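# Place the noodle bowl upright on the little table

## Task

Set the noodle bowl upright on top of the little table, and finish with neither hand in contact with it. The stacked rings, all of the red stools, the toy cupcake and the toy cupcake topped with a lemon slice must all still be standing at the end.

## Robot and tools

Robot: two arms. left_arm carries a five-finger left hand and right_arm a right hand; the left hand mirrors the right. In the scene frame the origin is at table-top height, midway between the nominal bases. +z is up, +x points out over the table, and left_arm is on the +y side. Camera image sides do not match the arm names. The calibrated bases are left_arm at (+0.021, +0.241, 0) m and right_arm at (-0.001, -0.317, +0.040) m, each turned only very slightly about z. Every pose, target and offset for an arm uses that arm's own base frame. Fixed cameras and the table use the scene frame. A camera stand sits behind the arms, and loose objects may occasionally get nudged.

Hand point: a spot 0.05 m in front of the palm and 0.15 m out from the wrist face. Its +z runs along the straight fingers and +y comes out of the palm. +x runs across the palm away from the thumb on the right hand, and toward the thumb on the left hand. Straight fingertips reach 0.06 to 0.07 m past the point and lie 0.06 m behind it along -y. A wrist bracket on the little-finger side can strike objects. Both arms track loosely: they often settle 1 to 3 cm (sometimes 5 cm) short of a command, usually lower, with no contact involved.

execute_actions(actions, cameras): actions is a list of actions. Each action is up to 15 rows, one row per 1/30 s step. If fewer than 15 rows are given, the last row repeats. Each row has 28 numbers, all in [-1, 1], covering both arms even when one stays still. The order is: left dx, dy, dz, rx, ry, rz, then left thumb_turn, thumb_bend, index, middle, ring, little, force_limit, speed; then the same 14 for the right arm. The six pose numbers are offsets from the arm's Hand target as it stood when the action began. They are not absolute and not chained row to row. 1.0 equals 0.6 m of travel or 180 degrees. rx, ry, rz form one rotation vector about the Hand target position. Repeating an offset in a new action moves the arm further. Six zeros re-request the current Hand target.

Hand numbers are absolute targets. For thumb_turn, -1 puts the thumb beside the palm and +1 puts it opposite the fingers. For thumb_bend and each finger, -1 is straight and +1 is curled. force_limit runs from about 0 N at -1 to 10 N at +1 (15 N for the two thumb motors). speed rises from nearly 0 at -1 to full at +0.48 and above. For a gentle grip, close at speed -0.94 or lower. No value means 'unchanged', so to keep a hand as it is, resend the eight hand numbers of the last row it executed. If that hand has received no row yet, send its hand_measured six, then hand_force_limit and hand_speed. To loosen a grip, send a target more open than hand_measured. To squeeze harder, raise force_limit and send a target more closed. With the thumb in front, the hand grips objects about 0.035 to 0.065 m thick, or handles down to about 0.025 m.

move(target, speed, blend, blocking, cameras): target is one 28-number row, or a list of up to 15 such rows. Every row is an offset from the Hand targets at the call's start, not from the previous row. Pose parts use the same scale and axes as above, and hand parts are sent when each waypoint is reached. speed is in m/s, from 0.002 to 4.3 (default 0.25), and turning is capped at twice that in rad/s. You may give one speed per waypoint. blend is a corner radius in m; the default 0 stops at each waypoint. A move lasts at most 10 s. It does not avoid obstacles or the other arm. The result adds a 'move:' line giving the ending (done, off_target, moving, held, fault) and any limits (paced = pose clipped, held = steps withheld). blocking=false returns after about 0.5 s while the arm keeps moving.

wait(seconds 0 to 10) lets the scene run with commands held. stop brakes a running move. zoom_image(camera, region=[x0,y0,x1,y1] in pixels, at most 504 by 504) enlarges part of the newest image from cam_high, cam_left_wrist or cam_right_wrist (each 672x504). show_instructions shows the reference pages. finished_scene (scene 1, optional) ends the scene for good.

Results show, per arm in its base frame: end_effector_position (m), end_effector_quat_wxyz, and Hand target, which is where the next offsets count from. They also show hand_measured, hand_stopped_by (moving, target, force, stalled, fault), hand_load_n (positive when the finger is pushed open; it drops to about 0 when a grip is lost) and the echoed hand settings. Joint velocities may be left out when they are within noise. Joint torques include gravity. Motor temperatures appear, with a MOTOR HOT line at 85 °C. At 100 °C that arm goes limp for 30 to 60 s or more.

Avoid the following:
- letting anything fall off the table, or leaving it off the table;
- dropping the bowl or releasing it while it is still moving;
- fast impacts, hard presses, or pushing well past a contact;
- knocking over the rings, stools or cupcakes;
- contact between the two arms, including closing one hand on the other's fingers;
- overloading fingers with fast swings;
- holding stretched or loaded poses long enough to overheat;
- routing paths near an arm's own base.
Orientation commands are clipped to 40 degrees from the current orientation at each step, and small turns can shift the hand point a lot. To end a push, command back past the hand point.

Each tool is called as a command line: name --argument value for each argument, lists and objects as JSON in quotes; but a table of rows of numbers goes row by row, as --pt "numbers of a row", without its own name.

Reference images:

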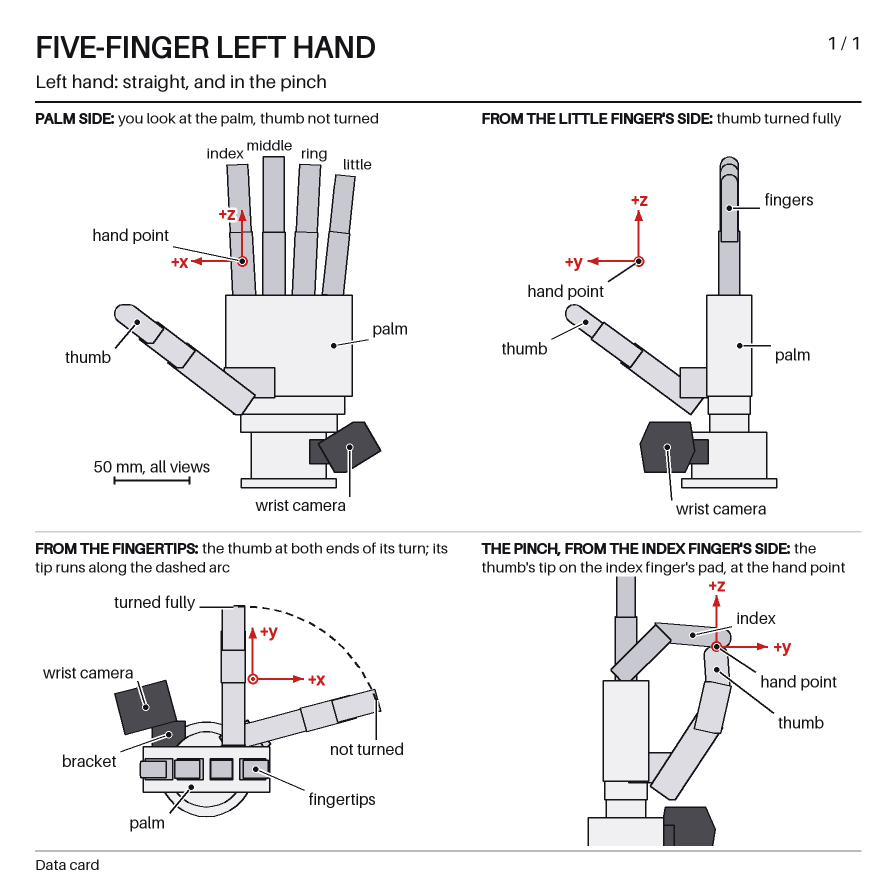

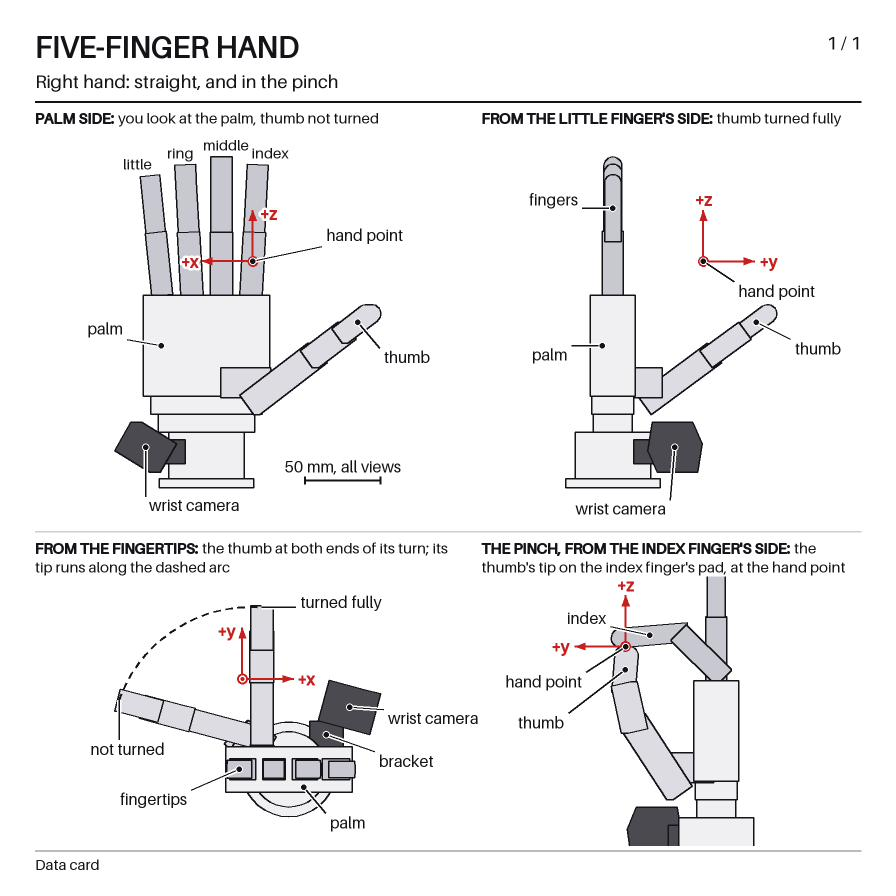

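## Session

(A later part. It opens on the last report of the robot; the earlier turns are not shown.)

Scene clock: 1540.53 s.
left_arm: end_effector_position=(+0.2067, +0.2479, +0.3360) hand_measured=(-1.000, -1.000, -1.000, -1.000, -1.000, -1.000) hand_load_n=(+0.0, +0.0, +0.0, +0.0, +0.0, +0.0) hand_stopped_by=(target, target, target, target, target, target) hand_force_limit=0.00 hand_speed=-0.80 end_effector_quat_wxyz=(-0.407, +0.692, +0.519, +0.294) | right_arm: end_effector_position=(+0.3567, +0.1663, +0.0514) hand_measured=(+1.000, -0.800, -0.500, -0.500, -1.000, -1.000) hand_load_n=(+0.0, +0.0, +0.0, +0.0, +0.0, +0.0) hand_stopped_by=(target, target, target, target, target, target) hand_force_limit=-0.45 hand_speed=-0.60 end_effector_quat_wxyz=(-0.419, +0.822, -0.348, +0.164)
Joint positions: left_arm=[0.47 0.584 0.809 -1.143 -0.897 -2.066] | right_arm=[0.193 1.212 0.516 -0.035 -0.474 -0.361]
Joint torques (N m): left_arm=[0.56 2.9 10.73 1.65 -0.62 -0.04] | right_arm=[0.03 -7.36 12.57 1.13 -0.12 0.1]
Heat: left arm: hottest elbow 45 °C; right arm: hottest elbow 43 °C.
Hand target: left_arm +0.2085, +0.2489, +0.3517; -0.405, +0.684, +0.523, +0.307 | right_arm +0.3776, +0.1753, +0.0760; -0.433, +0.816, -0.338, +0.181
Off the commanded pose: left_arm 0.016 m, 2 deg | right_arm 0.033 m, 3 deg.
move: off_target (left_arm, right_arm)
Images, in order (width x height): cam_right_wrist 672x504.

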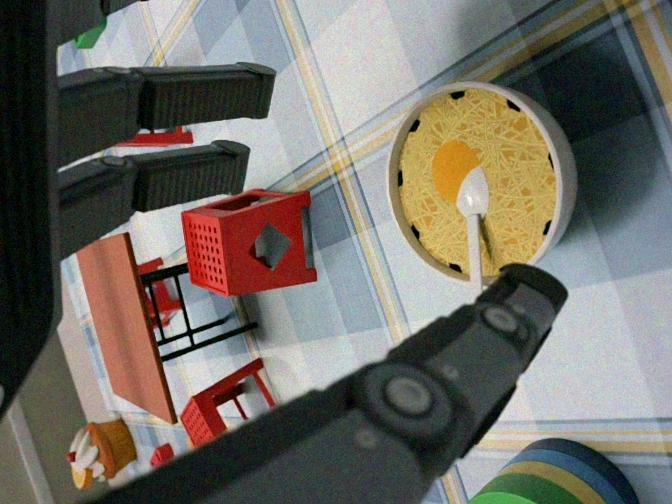

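move --pt "0 0 0 0 0 0 -1 -1 -1 -1 -1 -1 0 -0.8 -0.0203 -0.0218 -0.03 0 0 0 1 -1 -0.5 -0.5 -1 -1 -0.45 -0.3" --pt "0 0 0 0 0 0 -1 -1 -1 -1 -1 -1 0 -0.8 -0.0203 -0.0218 -0.1045 0 0 0 1 -1 -0.5 -0.5 -1 -1 -0.45 -0.3" --speed 0.07 --blend '[0.01, 0]' --cameras '["cam_right_wrist"]'

Scene clock: 1559.17 s.
left_arm: end_effector_position=(+0.2067, +0.2479, +0.3360) hand_measured=(-1.000, -1.000, -1.000, -1.000, -1.000, -1.000) hand_load_n=(-0.5, +0.0, +0.0, +0.0, +0.0, +0.0) hand_stopped_by=(target, target, target, target, target, target) hand_force_limit=0.00 hand_speed=-0.80 end_effector_quat_wxyz=(-0.407, +0.692, +0.519, +0.294) | right_arm: end_effector_position=(+0.3609, +0.1659, +0.0135) hand_measured=(+1.000, -1.000, -0.500, -0.500, -1.000, -1.000) hand_load_n=(+0.0, +0.0, +0.0, +0.0, +0.0, +0.0) hand_stopped_by=(target, target, target, target, target, target) hand_force_limit=-0.45 hand_speed=-0.30 end_effector_quat_wxyz=(-0.431, +0.817, -0.340, +0.174)
Joint positions: left_arm=[0.47 0.584 0.809 -1.143 -0.897 -2.066] | right_arm=[0.183 1.334 0.456 0.179 -0.491 -0.367]
Joint torques (N m): left_arm=[0.38 2.55 10.65 1.69 -0.59 -0.04] | right_arm=[-2.32 -6.65 7.32 1.83 -0.4 -0.08]
Heat: left arm: hottest elbow 45 °C; right arm: hottest elbow 45 °C.
Hand target: left_arm +0.2085, +0.2489, +0.3517; -0.405, +0.684, +0.523, +0.307 | right_arm +0.3653, +0.1622, +0.0132; -0.433, +0.816, -0.338, +0.181
Off the commanded pose: left_arm 0.016 m, 2 deg | right_arm 0.006 m, 1 deg.
move: off_target (left_arm)
Images, in order (width x height): cam_right_wrist 672x504.

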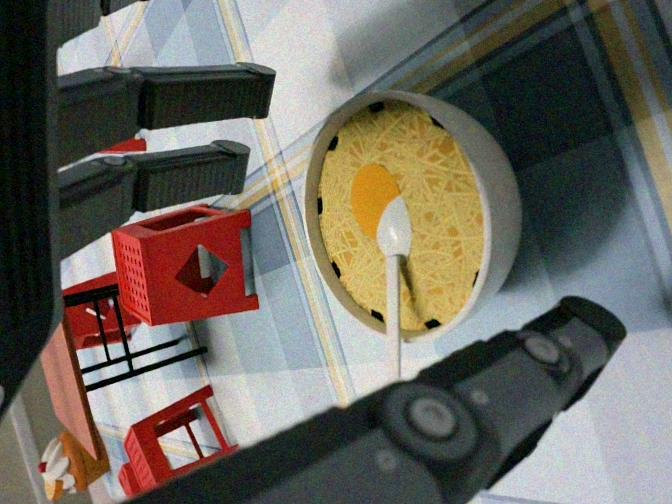

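move --pt "0 0 0 0 0 0 -1 -1 -1 -1 -1 -1 0 -0.8 0 0 0 0 0 0 1 -0.75 -0.3 -0.3 -1 -1 -0.2 -0.85" --pt "0 0 0 0 0 0 -1 -1 -1 -1 -1 -1 0 -0.8 0 0 0 0 0 0 1 -0.75 0.21 0.21 -1 -1 -0.6 -0.94" --speed 0.04 --cameras '["cam_right_wrist"]'

Scene clock: 1570.17 s.
left_arm: end_effector_position=(+0.2067, +0.2479, +0.3360) hand_measured=(-1.000, -1.000, -1.000, -1.000, -1.000, -1.000) hand_load_n=(-0.5, +0.0, +0.0, +0.0, +0.0, +0.0) hand_stopped_by=(target, target, target, target, target, target) hand_force_limit=0.00 hand_speed=-0.80 end_effector_quat_wxyz=(-0.407, +0.692, +0.519, +0.294) | right_arm: end_effector_position=(+0.3610, +0.1659, +0.0135) hand_measured=(+1.000, -0.750, -0.126, -0.154, -1.000, -1.000) hand_load_n=(+0.0, +3.5, +3.0, +1.5, +0.0, +0.0) hand_stopped_by=(target, target, force, force, target, target) hand_force_limit=-0.60 hand_speed=-0.94 end_effector_quat_wxyz=(-0.432, +0.817, -0.340, +0.174)
Joint positions: left_arm=[0.47 0.584 0.809 -1.143 -0.897 -2.066] | right_arm=[0.183 1.334 0.456 0.18 -0.492 -0.367]
Joint torques (N m): left_arm=[0.32 3.02 10.73 1.59 -0.61 -0.03] | right_arm=[-1.73 -6.77 7.27 1.89 -0.38 -0.1]
Heat: left arm: hottest elbow 45 °C; right arm: hottest elbow 44 °C.
Hand target: left_arm +0.2085, +0.2489, +0.3517; -0.405, +0.684, +0.523, +0.307 | right_arm +0.3652, +0.1623, +0.0132; -0.433, +0.816, -0.338, +0.181
Off the commanded pose: left_arm 0.016 m, 2 deg | right_arm 0.006 m, 1 deg.
move: off_target (left_arm)
Images, in order (width x height): cam_right_wrist 672x504.

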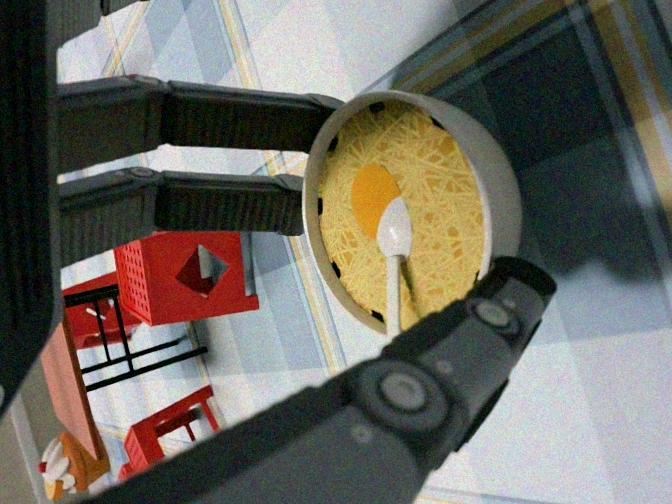

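move --pt "0 0 0 0 0 0 -1 -1 -1 -1 -1 -1 0 -0.8 0 0 0 0 0 0 1 -0.75 0.21 0.23 -1 -1 -0.45 -0.92" --pt "0 0 0 0 0 0 -1 -1 -1 -1 -1 -1 0 -0.8 0.015 0.015 0.25 0 0 0 1 -0.75 0.21 0.23 -1 -1 -0.45 -0.92" --pt "0 0 0 0 0 0 -1 -1 -1 -1 -1 -1 0 -0.8 0.0 0.31 0.26 0 0 0 1 -0.75 0.21 0.23 -1 -1 -0.45 -0.92" --speed 0.13 --blend '[0,0.01,0]' --cameras '["cam_right_wrist","cam_high"]'

zoom_image --camera "cam_high" --region '[280, 160, 400, 280]'

Scene clock: 1591.53 s.
left_arm: end_effector_position=(+0.2067, +0.2479, +0.3360) hand_measured=(-1.000, -1.000, -1.000, -1.000, -1.000, -1.000) hand_load_n=(+0.0, +0.0, +0.0, +0.0, +0.0, +0.0) hand_stopped_by=(target, target, target, target, target, target) hand_force_limit=0.00 hand_speed=-0.80 end_effector_quat_wxyz=(-0.407, +0.692, +0.519, +0.294) | right_arm: end_effector_position=(+0.3430, +0.3255, +0.1337) hand_measured=(+1.000, -0.752, -0.126, -0.148, -1.000, -1.000) hand_load_n=(+0.0, +4.5, +2.0, +4.0, +0.0, +0.0) hand_stopped_by=(target, target, force, force, target, target) hand_force_limit=-0.45 hand_speed=-0.92 end_effector_quat_wxyz=(-0.401, +0.833, -0.344, +0.166)
Joint positions: left_arm=[0.47 0.584 0.809 -1.143 -0.897 -2.066] | right_arm=[0.666 1.225 0.788 -0.241 -0.094 -0.075]
Joint torques (N m): left_arm=[0.56 2.84 10.56 1.59 -0.6 -0.07] | right_arm=[-0.03 -8 15.54 1.95 0.07 0.17]
Heat: left arm: hottest elbow 45 °C; right arm: hottest elbow 43 °C.
Hand target: left_arm +0.2085, +0.2489, +0.3517; -0.405, +0.684, +0.523, +0.307 | right_arm +0.3652, +0.3484, +0.1692; -0.433, +0.816, -0.338, +0.181
Off the commanded pose: left_arm 0.016 m, 2 deg | right_arm 0.048 m, 5 deg.
move: off_target (left_arm, right_arm)
Images, in order (width x height): cam_high 672x504, cam_right_wrist 672x504.

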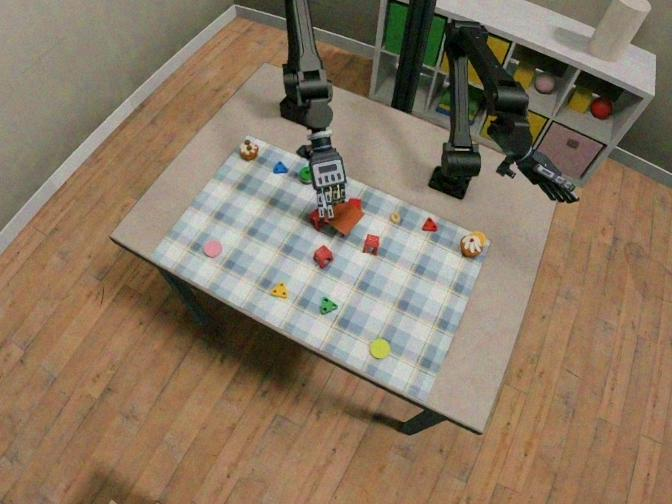

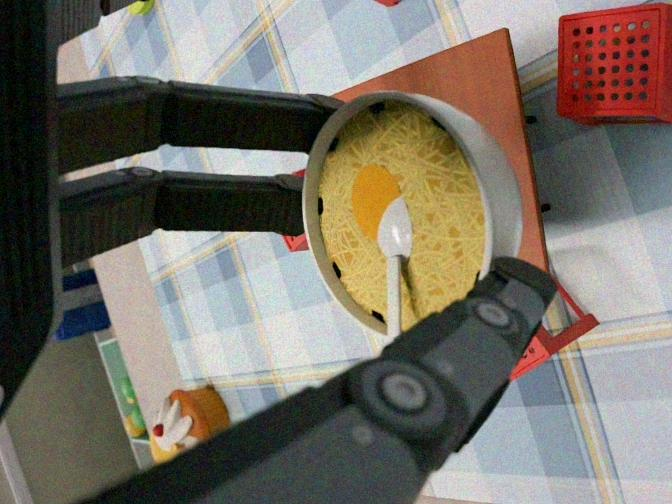

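Scaled by 4.200.

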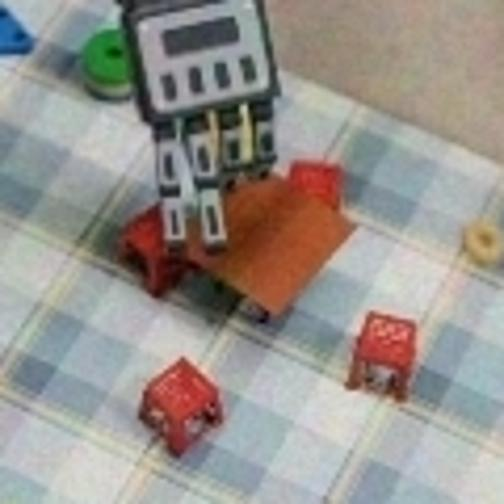

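move --target '[0,0,0,0,0,0,-1,-1,-1,-1,-1,-1,0,-0.8,0.0105,0.0727,-0.007,0,0,0,1,-0.75,0.21,0.23,-1,-1,-0.45,-0.92]' --speed 0.1 --cameras '["cam_right_wrist","cam_high"]'

Scene clock: 1618.57 s.
left_arm: end_effector_position=(+0.2067, +0.2479, +0.3360) hand_measured=(-1.000, -1.000, -1.000, -1.000, -1.000, -1.000) hand_load_n=(-0.5, +0.0, +0.0, +0.0, +0.0, +0.0) hand_stopped_by=(target, target, target, target, target, target) hand_force_limit=0.00 hand_speed=-0.80 end_effector_quat_wxyz=(-0.407, +0.692, +0.519, +0.294) | right_arm: end_effector_position=(+0.3511, +0.3666, +0.1295) hand_measured=(+1.000, -0.752, -0.126, -0.148, -1.000, -1.000) hand_load_n=(+0.0, +4.5, +2.0, +4.0, +0.0, +0.0) hand_stopped_by=(target, target, force, force, target, target) hand_force_limit=-0.45 hand_speed=-0.92 end_effector_quat_wxyz=(-0.399, +0.833, -0.344, +0.168)
Joint positions: left_arm=[0.47 0.584 0.809 -1.143 -0.897 -2.066] | right_arm=[0.738 1.321 0.86 -0.214 -0.034 -0.034]
Joint torques (N m): left_arm=[0.62 3.31 10.65 1.54 -0.61 -0.04] | right_arm=[-0.03 -9.05 15.21 1.98 0.11 0.15]
Heat: left arm: hottest elbow 46 °C; right arm: hottest elbow 45 °C.
Hand target: left_arm +0.2085, +0.2489, +0.3517; -0.405, +0.684, +0.523, +0.307 | right_arm +0.3716, +0.3919, +0.1651; -0.433, +0.816, -0.338, +0.181
Off the commanded pose: left_arm 0.016 m, 2 deg | right_arm 0.048 m, 5 deg.
move: off_target (left_arm, right_arm)
Images, in order (width x height): cam_high 672x504, cam_right_wrist 672x504.

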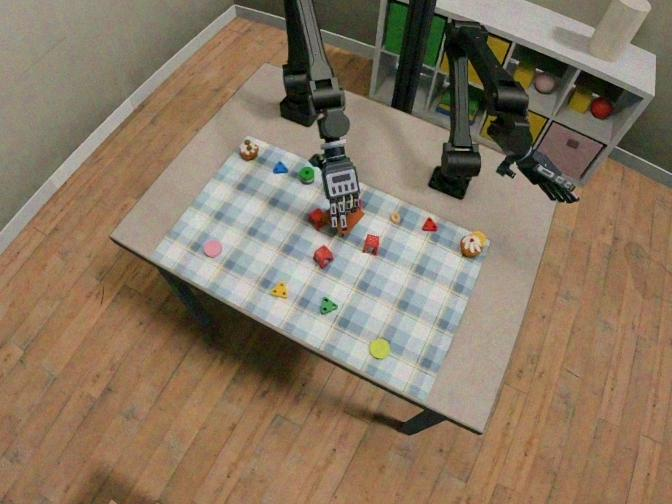

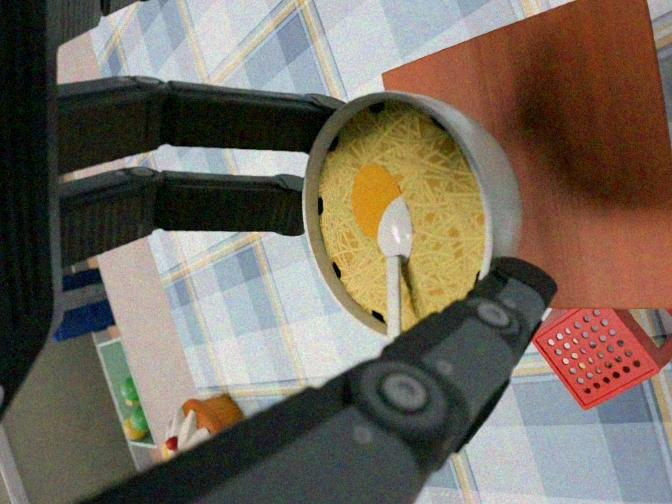

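move --target '[0,0,0,0,0,0,-1,-1,-1,-1,-1,-1,0,-0.8,-0.0285,-0.0305,-0.1193,0,0,0,1,-0.75,0.21,0.23,-1,-1,-0.45,-0.92]' --speed 0.06 --cameras '["cam_right_wrist","cam_high"]'

zoom_image --camera "cam_right_wrist" --region '[280, 20, 672, 400]'

Scene clock: 1649.40 s.
left_arm: end_effector_position=(+0.2067, +0.2479, +0.3360) hand_measured=(-1.000, -1.000, -1.000, -1.000, -1.000, -1.000) hand_load_n=(+0.0, +0.0, +0.0, +0.0, +0.0, +0.0) hand_stopped_by=(target, target, target, target, target, target) hand_force_limit=0.00 hand_speed=-0.80 end_effector_quat_wxyz=(-0.407, +0.692, +0.519, +0.294) | right_arm: end_effector_position=(+0.3521, +0.3675, +0.0889) hand_measured=(+1.000, -0.752, -0.126, -0.148, -1.000, -1.000) hand_load_n=(+0.0, +4.5, +2.0, +4.0, +0.0, +0.0) hand_stopped_by=(target, target, force, force, target, target) hand_force_limit=-0.45 hand_speed=-0.92 end_effector_quat_wxyz=(-0.424, +0.821, -0.338, +0.179)
Joint positions: left_arm=[0.47 0.584 0.809 -1.143 -0.897 -2.066] | right_arm=[0.738 1.373 0.753 0.005 -0.034 -0.033]
Joint torques (N m): left_arm=[0.15 3.02 10.69 1.59 -0.59 -0.01] | right_arm=[-0.67 -9.41 9.18 1.92 0.02 0.11]
Motor temperatures (°C): left_arm=[26 30 46 25 28 28] | right_arm=[31 30 49 28 26 24]
Heat: left arm: hottest elbow 46 °C; right arm: hottest elbow 49 °C.
Hand target: left_arm +0.2085, +0.2489, +0.3517; -0.405, +0.684, +0.523, +0.307 | right_arm +0.3545, +0.3736, +0.0935; -0.433, +0.816, -0.338, +0.181
Off the commanded pose: left_arm 0.016 m, 2 deg | right_arm 0.008 m, 1 deg.
move: off_target (left_arm)
Images, in order (width x height): cam_high 672x504, cam_right_wrist 672x504.

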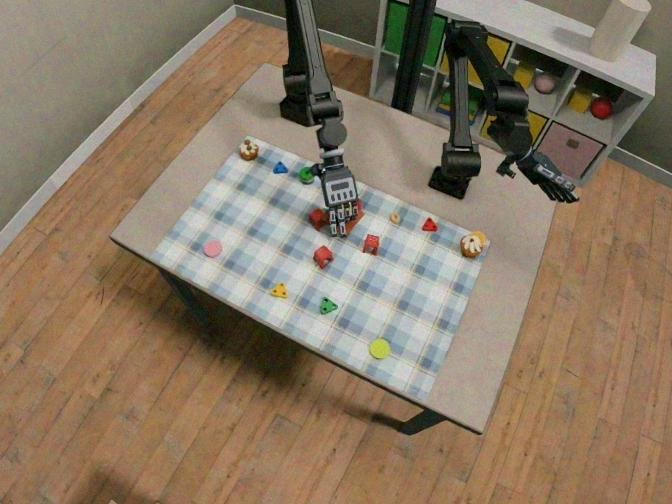

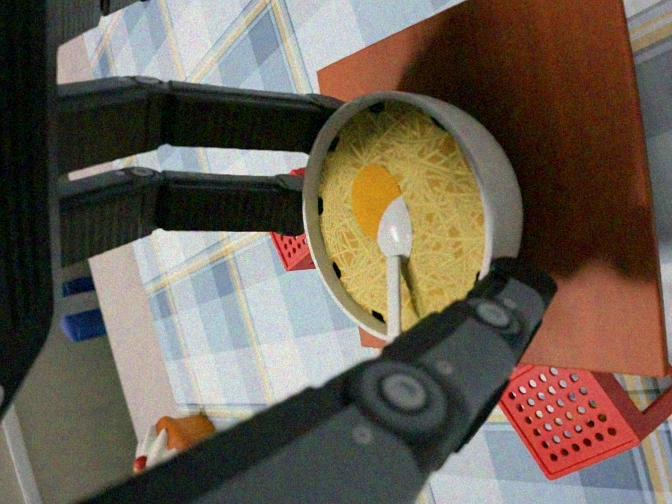

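Scaled by 1.286.

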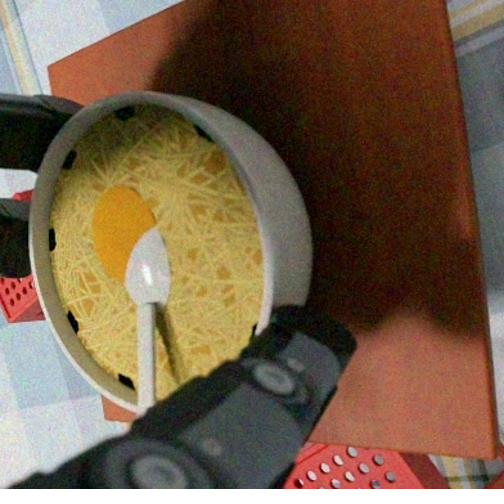

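move --target '[0,0,0,0,0,0,-1,-1,-1,-1,-1,-1,0,-0.8,0,0,0,0,0,0,1,-0.97,-0.45,-0.45,-1,-1,-0.2,0.0]' --speed 0.06 --cameras '["cam_right_wrist","cam_high"]'

Scene clock: 1671.13 s.
left_arm: end_effector_position=(+0.2067, +0.2479, +0.3360) hand_measured=(-1.000, -1.000, -1.000, -1.000, -1.000, -1.000) hand_load_n=(+0.0, +0.0, +0.0, +0.0, +0.0, +0.0) hand_stopped_by=(target, target, target, target, target, target) hand_force_limit=0.00 hand_speed=-0.80 end_effector_quat_wxyz=(-0.407, +0.692, +0.519, +0.294) | right_arm: end_effector_position=(+0.3525, +0.3678, +0.0894) hand_measured=(+1.000, -0.970, -0.450, -0.450, -1.000, -1.000) hand_load_n=(+0.0, +0.0, +0.0, +0.0, +0.5, +0.0) hand_stopped_by=(target, target, target, target, target, target) hand_force_limit=-0.20 hand_speed=0.00 end_effector_quat_wxyz=(-0.425, +0.820, -0.338, +0.180)
Joint positions: left_arm=[0.47 0.584 0.809 -1.143 -0.897 -2.066] | right_arm=[0.738 1.373 0.753 0.008 -0.034 -0.033]
Joint torques (N m): left_arm=[0.38 3.14 10.65 1.59 -0.6 -0.04] | right_arm=[-1.08 -9.76 9.48 1.91 -0.01 0.17]
Heat: left arm: hottest elbow 46 °C; right arm: hottest elbow 49 °C.
Hand target: left_arm +0.2085, +0.2489, +0.3517; -0.405, +0.684, +0.523, +0.307 | right_arm +0.3545, +0.3735, +0.0935; -0.433, +0.816, -0.338, +0.181
Off the commanded pose: left_arm 0.016 m, 2 deg | right_arm 0.007 m, 1 deg.
move: off_target (left_arm)
Images, in order (width x height): cam_high 672x504, cam_right_wrist 672x504.

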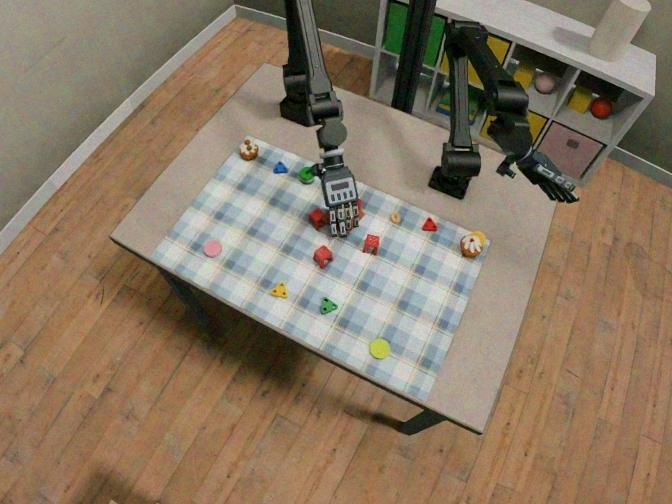

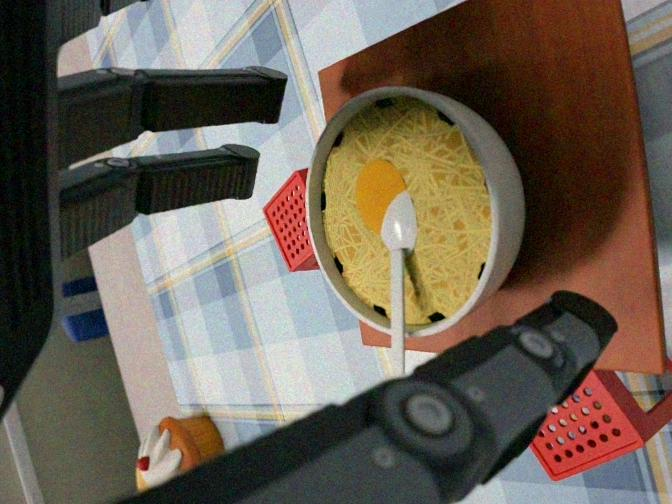

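move --pt "0 0 0 0 0 0 -1 -1 -1 -1 -1 -1 0 -0.8 0 0 0 0 0 0 1 -0.97 -1 -1 -1 -1 -0.2 -0.3" --pt "0 0 0 0 0 0 -1 -1 -1 -1 -1 -1 0 -0.8 0.005 0.005 0.17 0 0 0 1 -0.97 -1 -1 -1 -1 -0.2 -0.3" --speed 0.12 --cameras '["cam_right_wrist","cam_high"]'

Scene clock: 1682.23 s.
left_arm: end_effector_position=(+0.2067, +0.2479, +0.3360) hand_measured=(-1.000, -1.000, -1.000, -1.000, -1.000, -1.000) hand_load_n=(+0.0, +0.0, +0.0, +0.0, +0.0, +0.0) hand_stopped_by=(target, target, target, target, target, target) hand_force_limit=0.00 hand_speed=-0.80 end_effector_quat_wxyz=(-0.407, +0.692, +0.519, +0.294) | right_arm: end_effector_position=(+0.3442, +0.3603, +0.1585) hand_measured=(+1.000, -0.970, -1.000, -1.000, -1.000, -1.000) hand_load_n=(+0.0, +0.0, +0.0, +0.0, +0.0, +0.0) hand_stopped_by=(target, target, target, target, target, target) hand_force_limit=-0.20 hand_speed=-0.30 end_effector_quat_wxyz=(-0.406, +0.830, -0.342, +0.171)
Joint positions: left_arm=[0.47 0.584 0.809 -1.143 -0.897 -2.066] | right_arm=[0.738 1.254 0.876 -0.281 -0.034 -0.033]
Joint torques (N m): left_arm=[0.62 2.9 10.51 1.58 -0.6 -0.05] | right_arm=[-0.79 -9.47 15.16 1.05 -0.01 0.11]
Heat: left arm: hottest elbow 46 °C; right arm: hottest elbow 49 °C.
Hand target: left_arm +0.2085, +0.2489, +0.3517; -0.405, +0.684, +0.523, +0.307 | right_arm +0.3575, +0.3766, +0.1953; -0.433, +0.816, -0.338, +0.181
Off the commanded pose: left_arm 0.016 m, 2 deg | right_arm 0.042 m, 4 deg.
move: off_target (left_arm, right_arm)
Images, in order (width x height): cam_high 672x504, cam_right_wrist 672x504.

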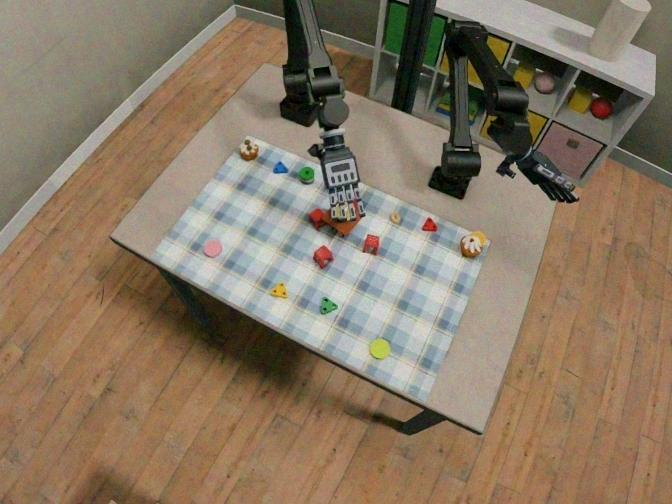

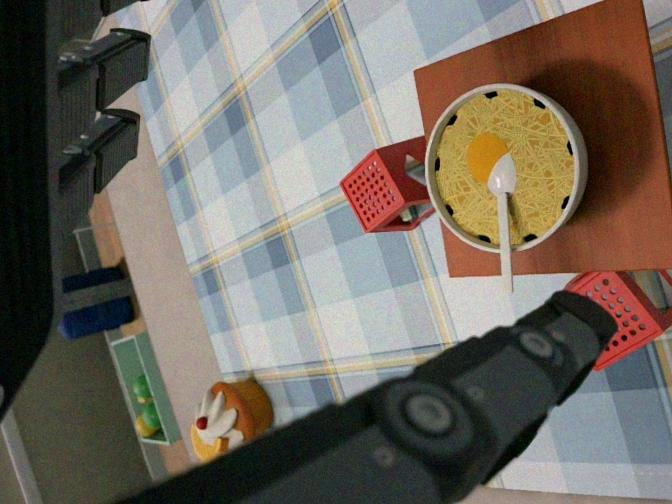

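move --pt "0 0 0 0 0 0 -1 -1 -1 -1 -1 -1 0 -0.8 0 0 0.08 0 0 0 1 -0.97 -1 -1 -1 -1 -0.2 -0.3" --pt "0 0 0 0 0 0 -1 -1 -1 -1 -1 -1 0 -0.8 -0.1 -0.25 0.08 0 0 0 1 -0.97 -1 -1 -1 -1 -0.2 -0.3" --speed 0.15 --blend '[0.02,0]' --cameras '["cam_right_wrist","cam_high"]'

zoom_image --camera "cam_high" --region '[280, 170, 400, 290]'

Scene clock: 1692.63 s.
left_arm: end_effector_position=(+0.2067, +0.2479, +0.3360) hand_measured=(-1.000, -1.000, -1.000, -1.000, -1.000, -1.000) hand_load_n=(+0.0, +0.0, +0.0, +0.0, +0.0, +0.0) hand_stopped_by=(target, target, target, target, target, target) hand_force_limit=0.00 hand_speed=-0.80 end_effector_quat_wxyz=(-0.407, +0.692, +0.519, +0.294) | right_arm: end_effector_position=(+0.2971, +0.2304, +0.2418) hand_measured=(+1.000, -0.970, -1.000, -1.000, -1.000, -1.000) hand_load_n=(+0.0, +0.0, +0.0, +0.0, +0.0, +0.0) hand_stopped_by=(target, target, target, target, target, target) hand_force_limit=-0.20 hand_speed=-0.30 end_effector_quat_wxyz=(-0.433, +0.816, -0.340, +0.177)
Joint positions: left_arm=[0.47 0.584 0.809 -1.143 -0.897 -2.066] | right_arm=[0.478 0.829 0.797 -0.587 -0.255 -0.172]
Joint torques (N m): left_arm=[0.38 3.14 10.59 1.48 -0.61 -0.04] | right_arm=[-1.55 -4.66 10.88 1.06 -0.3 -0.13]
Heat: left arm: hottest elbow 46 °C; right arm: hottest elbow 51 °C.
Hand target: left_arm +0.2085, +0.2489, +0.3517; -0.405, +0.684, +0.523, +0.307 | right_arm +0.2975, +0.2267, +0.2436; -0.434, +0.816, -0.338, +0.181
Off the commanded pose: left_arm 0.016 m, 2 deg | right_arm 0.004 m, 0 deg.
move: off_target (left_arm)
Images, in order (width x height): cam_high 672x504, cam_right_wrist 672x504.

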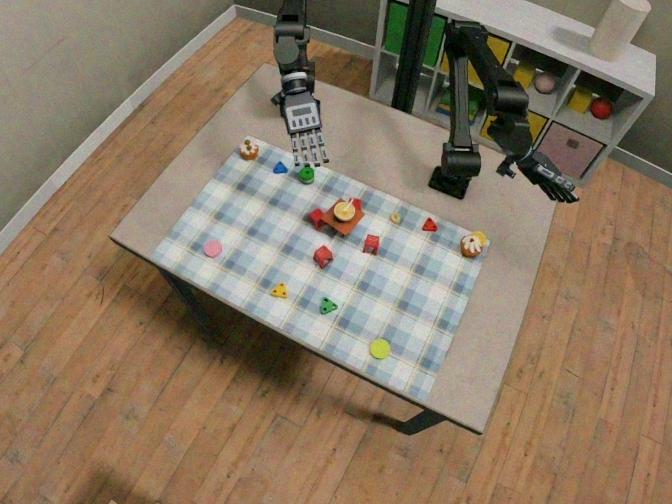

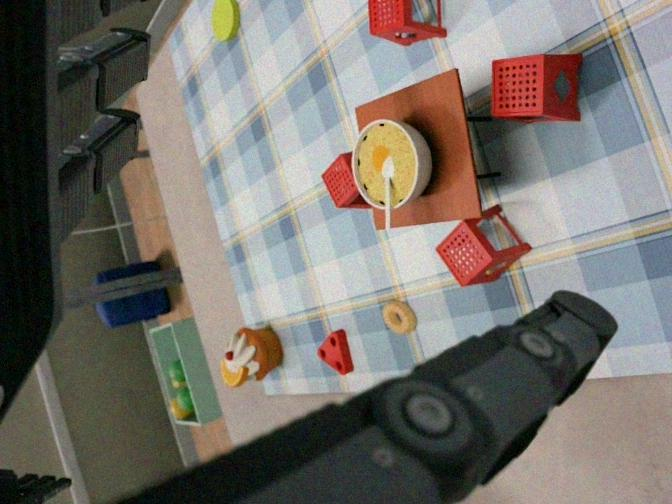

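Scaled by 4.200.

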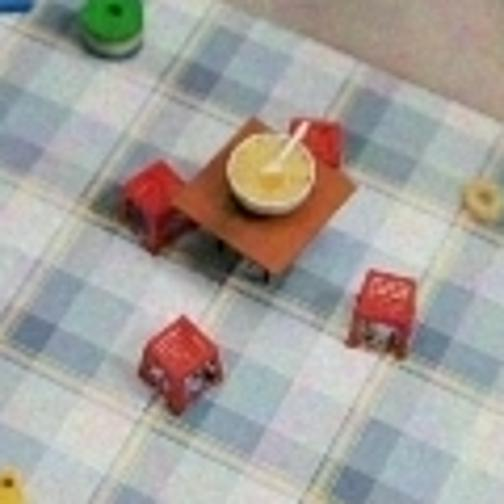

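finished_scene

The scene is finished: the task was done.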